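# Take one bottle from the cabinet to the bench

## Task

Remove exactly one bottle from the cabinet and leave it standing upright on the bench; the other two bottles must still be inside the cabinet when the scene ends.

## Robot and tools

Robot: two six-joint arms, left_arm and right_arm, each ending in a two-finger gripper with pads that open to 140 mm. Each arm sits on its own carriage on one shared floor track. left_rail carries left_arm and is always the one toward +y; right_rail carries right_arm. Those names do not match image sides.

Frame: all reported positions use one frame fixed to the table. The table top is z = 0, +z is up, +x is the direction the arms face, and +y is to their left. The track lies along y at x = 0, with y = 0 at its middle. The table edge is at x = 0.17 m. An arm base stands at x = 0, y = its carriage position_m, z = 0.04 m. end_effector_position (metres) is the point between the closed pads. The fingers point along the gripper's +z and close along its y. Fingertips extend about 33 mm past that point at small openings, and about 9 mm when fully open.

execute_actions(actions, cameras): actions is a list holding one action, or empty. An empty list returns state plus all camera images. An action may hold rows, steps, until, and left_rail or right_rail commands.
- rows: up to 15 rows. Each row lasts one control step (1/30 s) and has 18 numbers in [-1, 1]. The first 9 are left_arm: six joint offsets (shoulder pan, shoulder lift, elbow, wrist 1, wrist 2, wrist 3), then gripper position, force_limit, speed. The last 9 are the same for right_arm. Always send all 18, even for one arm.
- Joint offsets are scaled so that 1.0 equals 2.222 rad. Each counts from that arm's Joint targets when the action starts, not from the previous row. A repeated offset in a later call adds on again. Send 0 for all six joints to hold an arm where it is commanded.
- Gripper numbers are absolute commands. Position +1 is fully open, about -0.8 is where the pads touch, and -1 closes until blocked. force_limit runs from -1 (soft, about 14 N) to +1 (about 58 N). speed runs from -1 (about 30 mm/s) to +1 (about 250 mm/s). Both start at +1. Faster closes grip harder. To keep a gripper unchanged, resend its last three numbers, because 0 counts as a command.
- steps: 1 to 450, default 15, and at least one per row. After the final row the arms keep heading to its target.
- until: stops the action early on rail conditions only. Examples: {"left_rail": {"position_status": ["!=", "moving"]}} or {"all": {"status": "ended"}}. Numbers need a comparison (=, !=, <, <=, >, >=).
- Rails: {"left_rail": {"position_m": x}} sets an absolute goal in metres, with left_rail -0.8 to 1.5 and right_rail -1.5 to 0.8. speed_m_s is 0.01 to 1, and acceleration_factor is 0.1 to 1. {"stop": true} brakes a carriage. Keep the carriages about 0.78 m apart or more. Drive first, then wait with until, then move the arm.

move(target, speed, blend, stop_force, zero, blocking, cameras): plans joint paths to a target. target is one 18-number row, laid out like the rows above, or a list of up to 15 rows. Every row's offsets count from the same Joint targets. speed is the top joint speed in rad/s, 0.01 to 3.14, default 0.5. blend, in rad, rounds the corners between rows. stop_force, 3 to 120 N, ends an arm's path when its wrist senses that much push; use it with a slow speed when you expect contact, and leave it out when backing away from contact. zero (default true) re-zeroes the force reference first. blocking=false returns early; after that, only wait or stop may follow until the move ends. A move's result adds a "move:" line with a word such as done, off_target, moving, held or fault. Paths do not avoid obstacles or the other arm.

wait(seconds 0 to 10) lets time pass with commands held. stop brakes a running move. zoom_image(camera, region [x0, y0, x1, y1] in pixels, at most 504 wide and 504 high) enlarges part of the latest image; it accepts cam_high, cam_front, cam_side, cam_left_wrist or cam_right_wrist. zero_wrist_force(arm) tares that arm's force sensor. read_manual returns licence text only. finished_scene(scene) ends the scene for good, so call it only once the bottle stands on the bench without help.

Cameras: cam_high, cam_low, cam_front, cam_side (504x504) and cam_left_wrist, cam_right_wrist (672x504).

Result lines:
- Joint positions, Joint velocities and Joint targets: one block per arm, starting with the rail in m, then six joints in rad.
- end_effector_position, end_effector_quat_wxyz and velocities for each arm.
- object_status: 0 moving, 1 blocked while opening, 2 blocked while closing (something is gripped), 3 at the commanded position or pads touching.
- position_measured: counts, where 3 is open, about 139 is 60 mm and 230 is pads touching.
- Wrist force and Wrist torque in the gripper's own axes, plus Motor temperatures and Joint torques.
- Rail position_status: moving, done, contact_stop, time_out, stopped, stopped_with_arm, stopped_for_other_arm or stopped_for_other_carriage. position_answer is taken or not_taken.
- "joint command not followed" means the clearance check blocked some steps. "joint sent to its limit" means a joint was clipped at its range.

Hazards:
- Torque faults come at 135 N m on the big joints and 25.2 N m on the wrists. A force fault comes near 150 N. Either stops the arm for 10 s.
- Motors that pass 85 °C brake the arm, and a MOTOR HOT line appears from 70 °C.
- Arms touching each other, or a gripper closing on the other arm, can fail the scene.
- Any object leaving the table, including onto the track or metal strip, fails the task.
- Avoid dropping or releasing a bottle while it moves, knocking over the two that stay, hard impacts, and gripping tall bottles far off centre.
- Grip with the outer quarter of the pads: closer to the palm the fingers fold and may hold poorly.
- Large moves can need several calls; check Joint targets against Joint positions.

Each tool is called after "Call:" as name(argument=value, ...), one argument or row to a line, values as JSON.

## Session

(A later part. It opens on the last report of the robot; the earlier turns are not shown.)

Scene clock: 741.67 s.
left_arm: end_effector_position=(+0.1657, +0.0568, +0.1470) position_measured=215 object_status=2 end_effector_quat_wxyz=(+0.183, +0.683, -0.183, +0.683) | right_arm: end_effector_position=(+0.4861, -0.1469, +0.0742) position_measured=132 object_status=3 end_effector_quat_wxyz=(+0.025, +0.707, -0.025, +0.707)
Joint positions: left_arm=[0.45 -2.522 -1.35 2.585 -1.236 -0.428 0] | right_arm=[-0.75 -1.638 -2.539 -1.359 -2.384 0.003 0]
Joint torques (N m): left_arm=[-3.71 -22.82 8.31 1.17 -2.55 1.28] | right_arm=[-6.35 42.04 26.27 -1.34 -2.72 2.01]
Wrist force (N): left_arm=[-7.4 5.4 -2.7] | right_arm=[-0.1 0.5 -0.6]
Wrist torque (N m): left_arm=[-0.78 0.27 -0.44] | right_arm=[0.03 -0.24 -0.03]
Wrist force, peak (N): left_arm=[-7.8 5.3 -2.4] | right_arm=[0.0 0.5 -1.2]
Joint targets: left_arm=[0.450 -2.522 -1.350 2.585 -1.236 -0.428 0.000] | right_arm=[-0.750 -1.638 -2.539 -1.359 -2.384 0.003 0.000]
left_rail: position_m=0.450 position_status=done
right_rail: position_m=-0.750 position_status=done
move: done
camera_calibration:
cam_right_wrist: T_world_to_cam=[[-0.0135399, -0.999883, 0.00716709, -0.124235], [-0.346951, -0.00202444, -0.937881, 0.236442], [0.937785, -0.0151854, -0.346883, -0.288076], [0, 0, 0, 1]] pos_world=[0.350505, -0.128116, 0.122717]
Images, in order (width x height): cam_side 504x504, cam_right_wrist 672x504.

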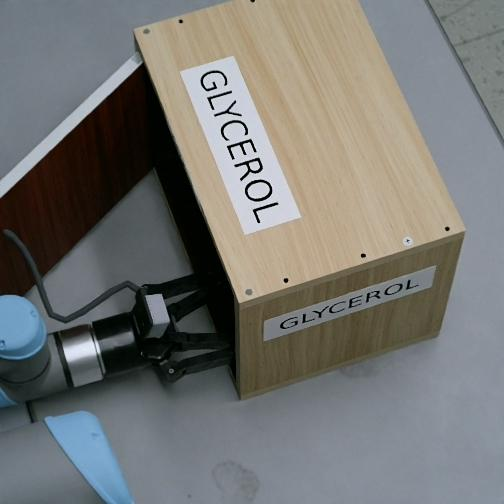

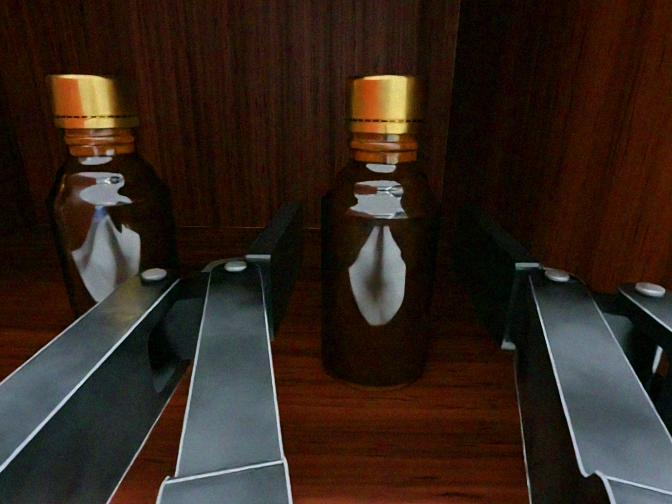

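Call:
execute_actions(
  actions=[
    {"rows": [[0,0,0,0,0,0,-1,0.3,-0.9,0,0,0,0,0,0,-1,0,-1]], "steps": 45},
  ],
  cameras=["cam_right_wrist"],
)

Scene clock: 748.97 s.
left_arm: end_effector_position=(+0.1657, +0.0568, +0.1470) position_measured=215 object_status=2 end_effector_quat_wxyz=(+0.183, +0.683, -0.183, +0.683) | right_arm: end_effector_position=(+0.4861, -0.1469, +0.0742) position_measured=163 object_status=2 end_effector_quat_wxyz=(+0.025, +0.707, -0.025, +0.707)
Joint positions: left_arm=[0.45 -2.522 -1.35 2.585 -1.236 -0.428 0] | right_arm=[-0.75 -1.638 -2.539 -1.359 -2.384 0.003 0]
Joint torques (N m): left_arm=[-3.46 -23.16 8.32 1.3 -2.54 1.24] | right_arm=[-6.66 41.56 18.7 -0.51 2.63 2.06]
Wrist force (N): left_arm=[-7.5 5.1 -2.5] | right_arm=[2.0 0.1 -3.1]
Wrist torque (N m): left_arm=[-0.83 0.29 -0.44] | right_arm=[0.03 -0.32 -0.06]
Wrist force, peak (N): left_arm=[-7.6 5.5 -2.6] | right_arm=[2.3 0.1 -3.2]
Joint targets: left_arm=[0.450 -2.522 -1.350 2.585 -1.236 -0.428 0.000] | right_arm=[-0.750 -1.638 -2.539 -1.359 -2.384 0.003 0.000]
left_rail: position_m=0.450 position_status=done
right_rail: position_m=-0.750 position_status=done
camera_calibration:
cam_right_wrist: T_world_to_cam=[[-0.0134461, -0.999884, 0.00713248, -0.124263], [-0.346951, -0.00202452, -0.937881, 0.236442], [0.937787, -0.0150855, -0.346883, -0.288063], [0, 0, 0, 1]] pos_world=[0.350505, -0.128116, 0.122716]
Images, in order (width x height): cam_right_wrist 672x504.

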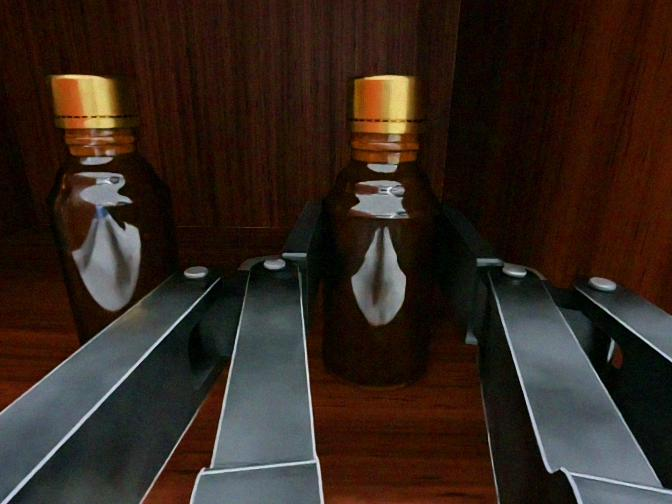

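Call:
move(
  target=[
    [0,0,0,0,0,0,-1,0.3,-0.9,0,0.018723,-0.001437,-0.017819,0,0,-1,0,-1],
    [0,0,0,0,0,0,-1,0.3,-0.9,0.142229,0.041841,-0.051247,0.008873,0.124135,0,-1,0,-1],
    [0,0,0,0,0,0,-1,0.3,-0.9,0.170891,0.206959,-0.436050,0.228557,0.139297,0,-1,0,-1],
    [0,0,0,0,0,0,-1,0.3,-0.9,-0.166143,0.174308,-0.351729,0.176887,-0.197738,0,-1,0,-1],
  ],
  blend=[0.012,0.08,0.12,0],
  speed=[0.1,0.3,0.6,0.5],
  cameras=["cam_front","cam_side","cam_right_wrist","cam_low"],
)

Scene clock: 847.77 s.
left_arm: end_effector_position=(+0.1657, +0.0568, +0.1470) position_measured=215 object_status=2 end_effector_quat_wxyz=(+0.183, +0.683, -0.183, +0.683) | right_arm: end_effector_position=(+0.5980, -0.4501, +0.0997) position_measured=163 object_status=2 end_effector_quat_wxyz=(+0.000, +0.707, +0.000, +0.707)
Joint positions: left_arm=[0.45 -2.522 -1.35 2.585 -1.236 -0.428 0] | right_arm=[-0.75 -2.007 -2.152 -2.141 -1.991 -0.436 0]
Joint torques (N m): left_arm=[-3.42 -23.09 8.46 1.5 -2.58 1.31] | right_arm=[-8.15 25.07 21.25 0.01 -2.8 2]
Motor temperatures (°C): left_arm=[39 36 41 42 47 45] | right_arm=[36 41 39 40 46 37]
Wrist force (N): left_arm=[-7.6 5.1 -2.4] | right_arm=[-3.1 0.7 -0.7]
Wrist torque (N m): left_arm=[-0.84 0.31 -0.44] | right_arm=[0.07 -0.18 -0.04]
Wrist force, peak (N): left_arm=[-7.6 5.5 -2.8] | right_arm=[-4.7 0.9 -0.7]
Joint targets: left_arm=[0.450 -2.522 -1.350 2.585 -1.236 -0.428 0.000] | right_arm=[-0.750 -2.007 -2.152 -2.141 -1.991 -0.436 0.000]
left_rail: position_m=0.450 position_status=done
right_rail: position_m=-0.750 position_status=done
move: done
camera_calibration:
cam_right_wrist: T_world_to_cam=[[0.0566683, -0.998359, 0.00821647, -0.467518], [-0.346324, -0.0273752, -0.937715, 0.286814], [0.936402, 0.0502932, -0.347307, -0.358397], [0, 0, 0, 1]] pos_world=[0.461428, -0.440875, 0.148317]
Images, in order (width x height): cam_low 504x504, cam_front 504x504, cam_side 504x504, cam_right_wrist 672x504.

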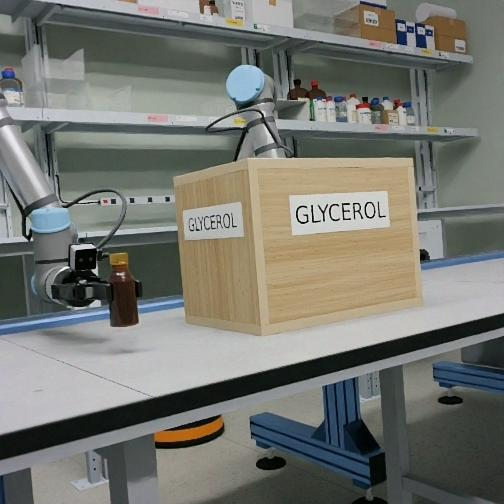

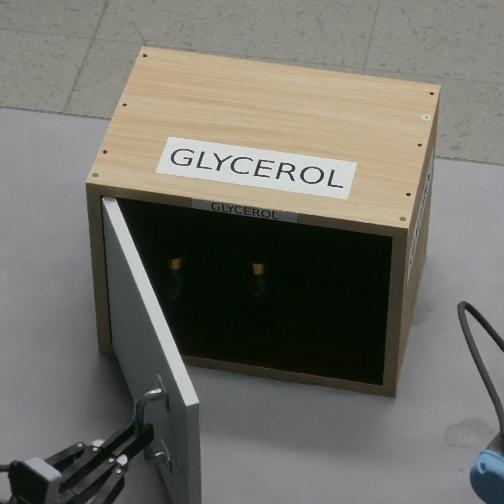

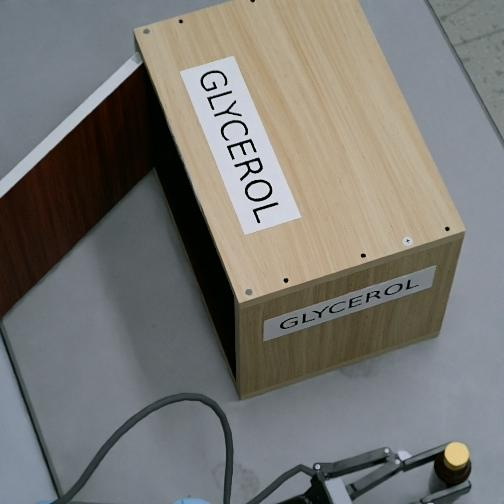

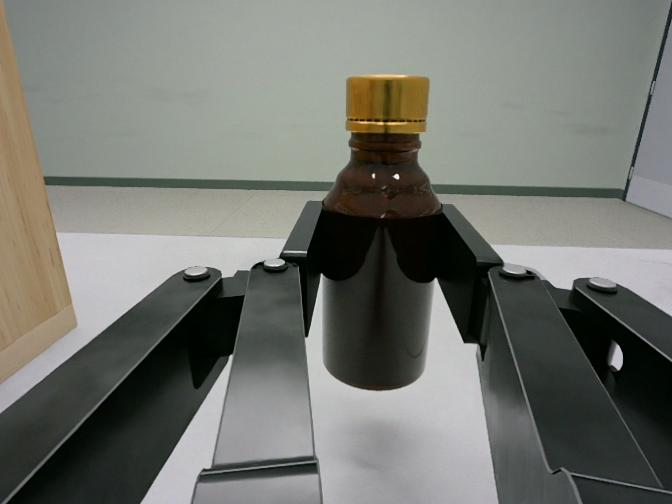

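Call:
move(
  target=[
    [0,0,0,0,0,0,-1,0.3,-0.9,0,-0.040728,0.002482,0.038613,0,0,-1,0,-1],
    [0,0,0,0,0,0,-1,0.3,-0.9,0,-0.070536,0.006492,0.064410,0,0,-1,0,-1],
  ],
  speed=[0.12,0.03],
  stop_force=4,
  cameras=["cam_low","cam_side","cam_right_wrist"],
)

Scene clock: 871.37 s.
left_arm: end_effector_position=(+0.1657, +0.0568, +0.1470) position_measured=215 object_status=2 end_effector_quat_wxyz=(+0.183, +0.683, -0.183, +0.683) | right_arm: end_effector_position=(+0.5982, -0.4498, +0.0560) position_measured=163 object_status=2 end_effector_quat_wxyz=(+0.000, +0.707, +0.000, +0.707)
Joint positions: left_arm=[0.45 -2.522 -1.35 2.585 -1.236 -0.428 0] | right_arm=[-0.75 -2.007 -2.266 -2.132 -1.885 -0.436 0]
Joint torques (N m): left_arm=[-4.25 -22.94 8.01 1.47 -2.53 1.29] | right_arm=[-4.96 46.18 -4.66 0.27 -2.45 1.93]
Wrist force (N): left_arm=[-7.5 5.3 -2.2] | right_arm=[-0.1 0.3 -0.4]
Wrist torque (N m): left_arm=[-0.78 0.30 -0.44] | right_arm=[0.07 -0.24 -0.08]
Wrist force, peak (N): left_arm=[-7.6 5.6 -2.7] | right_arm=[15.6 1.4 -1.7]
Joint targets: left_arm=[0.450 -2.522 -1.350 2.585 -1.236 -0.428 0.000] | right_arm=[-0.750 -2.007 -2.266 -2.132 -1.885 -0.436 0.000]
left_rail: position_m=0.450 position_status=done
right_rail: position_m=-0.750 position_status=done
move: contact (right_arm); path passed 1 of 2 targets; right_arm: the shoulder lift is farthest, 0.042 rad from its target
camera_calibration:
cam_right_wrist: T_world_to_cam=[[0.0566058, -0.998368, 0.00751116, -0.466769], [-0.345939, -0.0266702, -0.937878, 0.245969], [0.936548, 0.050491, -0.346885, -0.373838], [0, 0, 0, 1]] pos_world=[0.461629, -0.440572, 0.104517]
Images, in order (width x height): cam_low 504x504, cam_side 504x504, cam_right_wrist 672x504.

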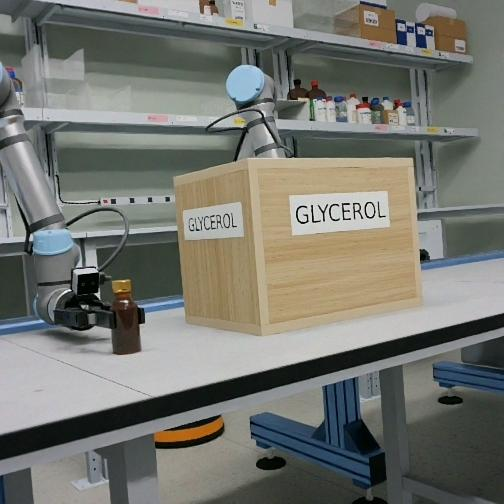

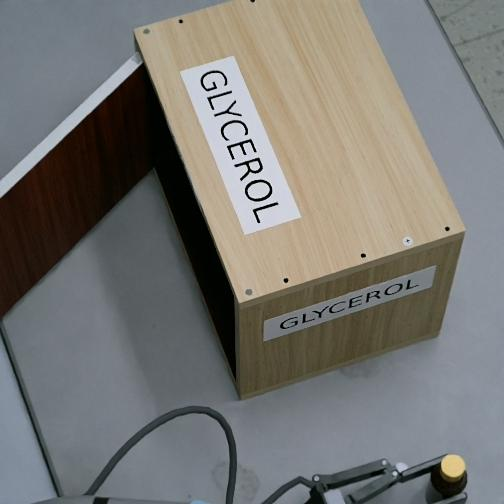

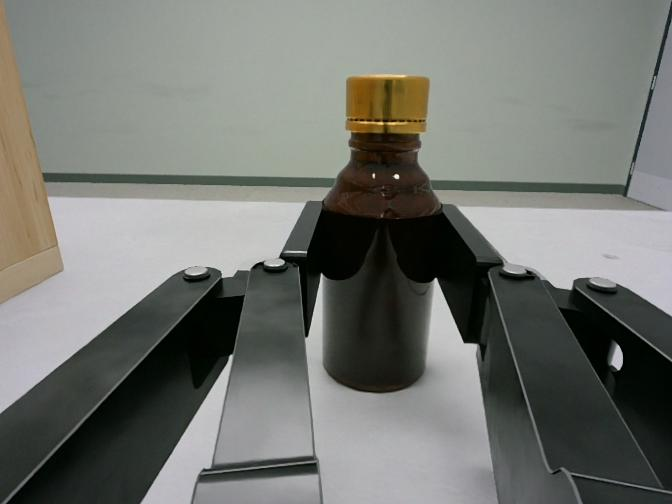

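Call:
execute_actions(
  actions=[
    {"rows": [[0,0,0,0,0,0,-1,0.3,-0.9,0,0,0,0,0,0,0.2,0,-0.9]], "steps": 40},
  ],
  cameras=["cam_right_wrist"],
)

Call:
move(
  target=[
    [0.099090,0.044688,-0.080252,0.035564,0.059816,0,-1,0.3,-0.9,0.055682,0.036868,-0.045966,0.009015,0.055590,0,0.2,0,-0.9],
    [0.173308,0.085107,-0.156475,0.071369,0.094761,0,-1,0.3,-0.9,0.247368,0.244662,-0.114577,-0.130169,0.247276,0,0.2,0,-0.9],
    [0.234034,0.123078,-0.229884,0.106806,0.116212,0,-1,0.3,-0.9,0.247368,0.244662,-0.114577,-0.130169,0.247276,0,0.2,0,-0.9],
    [0.286364,0.159208,-0.300882,0.141673,0.129269,0,-1,0.3,-0.9,0.247368,0.244662,-0.114577,-0.130169,0.247276,0,0.2,0,-0.9],
    [0.333094,0.193783,-0.369470,0.175687,0.136725,0,-1,0.3,-0.9,0.247368,0.244662,-0.114577,-0.130169,0.247276,0,0.2,0,-0.9],
    [0.375754,0.226780,-0.435448,0.208668,0.140111,0,-1,0.3,-0.9,0.247368,0.244662,-0.114577,-0.130169,0.247276,0,0.2,0,-0.9],
  ],
  blend=[0.03,0.03,0.03,0.03,0.03,0],
  speed=[0.15,0.4,0.25,0.25,0.2,0.1],
  stop_force=40,
  cameras=["all"],
)

Scene clock: 921.97 s.
left_arm: end_effector_position=(+0.1657, +0.0568, +0.1470) position_measured=215 object_status=2 end_effector_quat_wxyz=(+0.183, +0.683, -0.183, +0.683) | right_arm: end_effector_position=(+0.5983, -0.4498, +0.0560) position_measured=104 object_status=3 end_effector_quat_wxyz=(+0.000, +0.707, +0.000, +0.707)
Joint positions: left_arm=[0.45 -2.522 -1.35 2.585 -1.236 -0.428 0] | right_arm=[-0.75 -2.007 -2.266 -2.132 -1.885 -0.436 0]
Joint torques (N m): left_arm=[-3.96 -22.28 8.11 1.65 -2.56 1.29] | right_arm=[-5.18 45.73 -4.52 2.4 -2.16 1.92]
Wrist force (N): left_arm=[-7.3 5.4 -2.5] | right_arm=[-0.3 0.6 -0.6]
Wrist torque (N m): left_arm=[-0.78 0.25 -0.44] | right_arm=[0.06 -0.18 -0.05]
Wrist force, peak (N): left_arm=[-7.6 5.4 -2.7] | right_arm=[-0.2 0.8 -0.9]
Joint targets: left_arm=[0.450 -2.522 -1.350 2.585 -1.236 -0.428 0.000] | right_arm=[-0.750 -2.007 -2.266 -2.132 -1.885 -0.436 0.000]
left_rail: position_m=0.450 position_status=done
right_rail: position_m=-0.750 position_status=done
camera_calibration:
cam_right_wrist: T_world_to_cam=[[0.0566077, -0.998368, 0.00751628, -0.466771], [-0.345939, -0.0266757, -0.937878, 0.245967], [0.936548, 0.050491, -0.346885, -0.373838], [0, 0, 0, 1]] pos_world=[0.461629, -0.440572, 0.104517]
Images, in order (width x height): cam_right_wrist 672x504.

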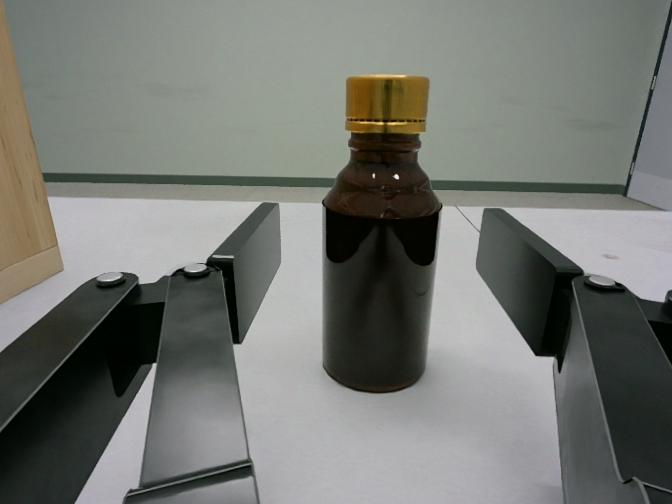

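Scene clock: 929.20 s.
left_arm: end_effector_position=(+0.3780, -0.1247, +0.1473) position_measured=215 object_status=2 end_effector_quat_wxyz=(+0.000, +0.707, +0.000, +0.707) | right_arm: end_effector_position=(+0.4112, -0.4500, +0.1999) position_measured=104 object_status=3 end_effector_quat_wxyz=(+0.000, +0.707, +0.000, +0.707)
Joint positions: left_arm=[0.45 -1.687 -0.846 1.618 -0.773 -0.116 0] | right_arm=[-0.75 -1.458 -1.723 -2.387 -2.174 0.113 0]
Joint torques (N m): left_arm=[20.91 -27.69 -21.75 2.73 -3.12 1.28] | right_arm=[5.84 29.1 -0.54 -1.76 2.86 1.92]
Wrist force (N): left_arm=[16.0 5.9 -20.0] | right_arm=[-0.4 0.3 -0.7]
Wrist torque (N m): left_arm=[-0.59 0.91 0.00] | right_arm=[-0.01 -0.18 -0.03]
Wrist force, peak (N): left_arm=[18.4 -20.3 1.6] | right_arm=[0.5 0.5 -1.6]
Joint targets: left_arm=[0.450 -1.687 -0.846 1.618 -0.773 -0.116 0.000] | right_arm=[-0.750 -1.458 -1.723 -2.387 -2.174 0.113 0.000]
left_rail: position_m=0.450 position_status=done
right_rail: position_m=-0.750 position_status=done
move: done
camera_calibration:
cam_left_wrist: T_world_to_cam=[[0.0265718, -0.999407, 0.0218882, -0.129608], [-0.338344, -0.029595, -0.940557, 0.262986], [0.940647, 0.0175866, -0.33893, -0.164453], [0, 0, 0, 1]] pos_world=[0.247116, -0.118856, 0.194452]
cam_right_wrist: T_world_to_cam=[[0.0568638, -0.998353, 0.00763448, -0.45756], [-0.345923, -0.026875, -0.937878, 0.316139], [0.936538, 0.0506903, -0.346882, -0.148687], [0, 0, 0, 1]] pos_world=[0.274629, -0.440773, 0.248417]

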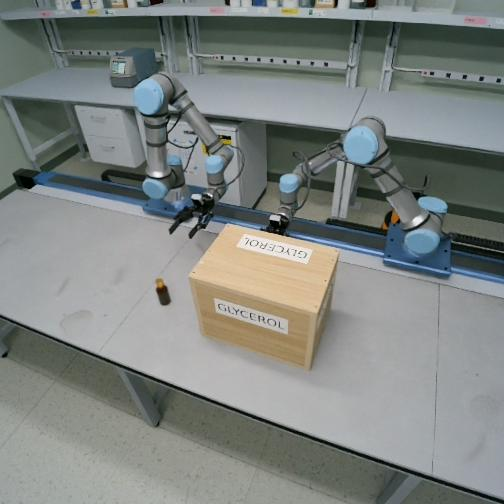

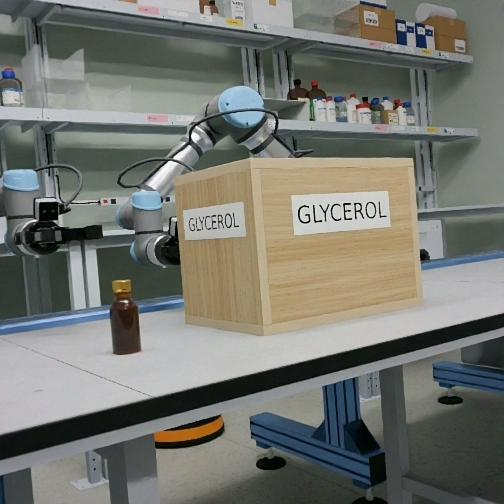

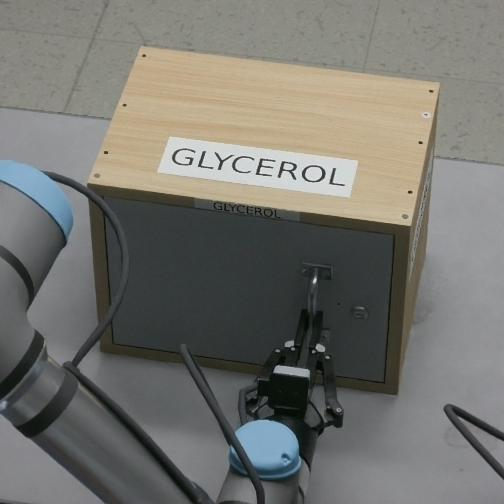

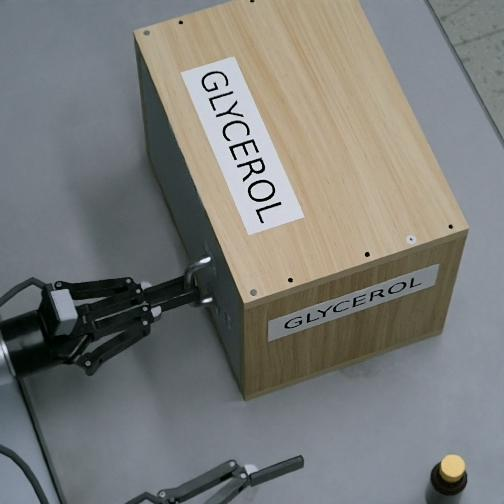

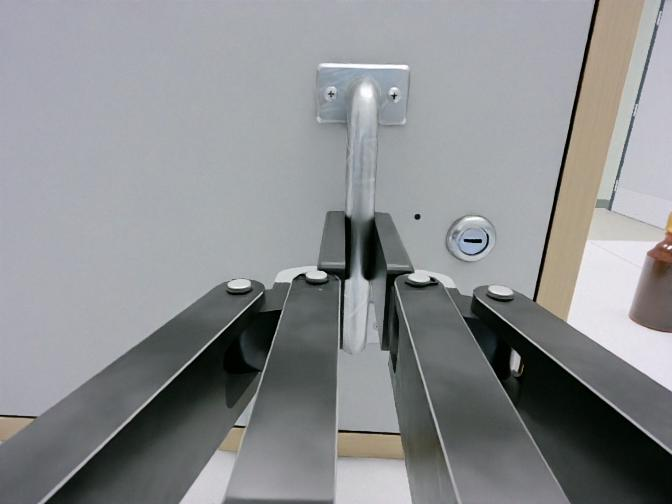

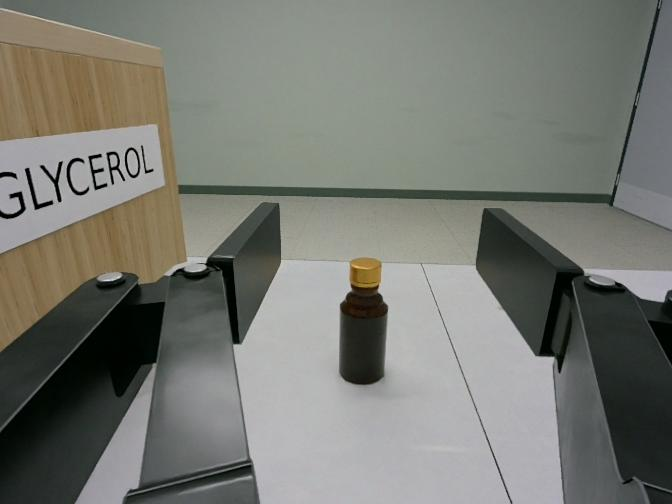

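Call:
execute_actions(
  actions=[
    {"rows": [[0,0,0,0,0,0,0.2,0.3,-0.4,0,0,0,0,0,0,0.2,0,-0.9]], "steps": 30},
  ],
)

Call:
move(
  target=[-0.083805,-0.003788,0.002739,0.00105,-0.083803,0,0.2,0.3,-0.4,0,0,0,0,0,0,0.2,0,-0.9],
  speed=0.25,
  cameras=["cam_front","cam_low","cam_left_wrist"],
)

Scene clock: 937.57 s.
left_arm: end_effector_position=(+0.3780, -0.1247, +0.1473) position_measured=104 object_status=3 end_effector_quat_wxyz=(+0.000, +0.707, +0.000, +0.707) | right_arm: end_effector_position=(+0.4112, -0.4500, +0.1999) position_measured=104 object_status=3 end_effector_quat_wxyz=(+0.000, +0.707, +0.000, +0.707)
Joint positions: left_arm=[0.45 -1.687 -0.846 1.618 -0.773 -0.116 0] | right_arm=[-0.75 -1.458 -1.723 -2.387 -2.174 0.113 0]
Joint torques (N m): left_arm=[-8.33 -53.41 -20.51 -1.8 0.84 1.22] | right_arm=[6.01 28.96 -0.24 -1.62 2.92 1.86]
Wrist force (N): left_arm=[0.3 -1.0 0.4] | right_arm=[-0.4 0.2 -0.7]
Wrist torque (N m): left_arm=[-0.28 0.12 0.00] | right_arm=[-0.02 -0.18 -0.03]
Wrist force, peak (N): left_arm=[16.0 5.9 -20.4] | right_arm=[-0.4 0.4 -1.0]
Joint targets: left_arm=[0.450 -1.687 -0.846 1.618 -0.773 -0.116 0.000] | right_arm=[-0.750 -1.458 -1.723 -2.387 -2.174 0.113 0.000]
left_rail: position_m=0.450 position_status=done
right_rail: position_m=-0.750 position_status=done

Scene clock: 938.87 s.
left_arm: end_effector_position=(+0.2712, -0.1252, +0.1503) position_measured=104 object_status=3 end_effector_quat_wxyz=(+0.000, +0.707, +0.000, +0.707) | right_arm: end_effector_position=(+0.4112, -0.4500, +0.1999) position_measured=104 object_status=3 end_effector_quat_wxyz=(+0.000, +0.707, +0.000, +0.707)
Joint positions: left_arm=[0.45 -1.873 -0.854 1.624 -0.77 -0.302 0] | right_arm=[-0.75 -1.458 -1.723 -2.387 -2.174 0.113 0]
Joint torques (N m): left_arm=[-9.71 -52.71 -5.18 2.9 -1.53 1.19] | right_arm=[6.27 28.29 -0.34 -1.62 2.89 1.81]
Wrist force (N): left_arm=[0.5 -0.8 0.6] | right_arm=[-0.3 0.5 -1.0]
Wrist torque (N m): left_arm=[-0.24 0.07 0.00] | right_arm=[0.03 -0.19 -0.03]
Wrist force, peak (N): left_arm=[0.4 -0.9 1.8] | right_arm=[-0.3 0.5 -1.0]
Joint targets: left_arm=[0.450 -1.874 -0.854 1.624 -0.770 -0.303 0.000] | right_arm=[-0.750 -1.458 -1.723 -2.387 -2.174 0.113 0.000]
left_rail: position_m=0.450 position_status=done
right_rail: position_m=-0.750 position_status=done
move: done
camera_calibration:
cam_left_wrist: T_world_to_cam=[[0.0265744, -0.999407, 0.021882, -0.127335], [-0.338464, -0.0295923, -0.940514, 0.229666], [0.940604, 0.0175873, -0.33905, -0.062936], [0, 0, 0, 1]] pos_world=[0.140315, -0.119356, 0.197452]
Images, in order (width x height): cam_low 504x504, cam_front 504x504, cam_left_wrist 672x504.

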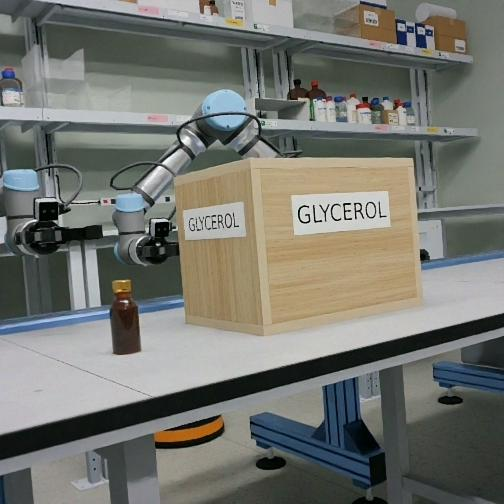

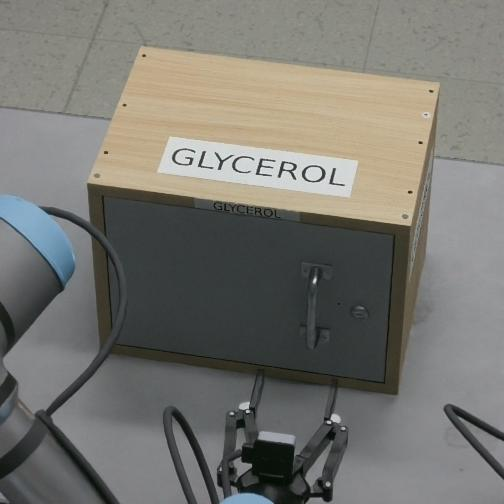

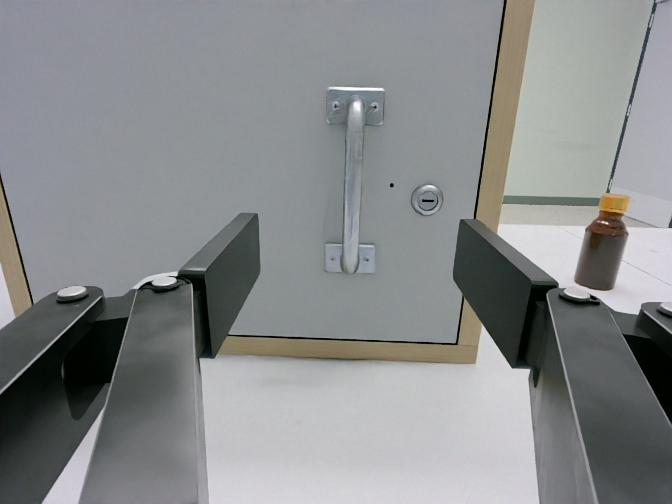

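The door is closed with the two other bottles inside. The third bottle is standing on the bench, and both arms are clear.

Call:
finished_scene(
  scene=1,
)

The scene is finished: the task was done.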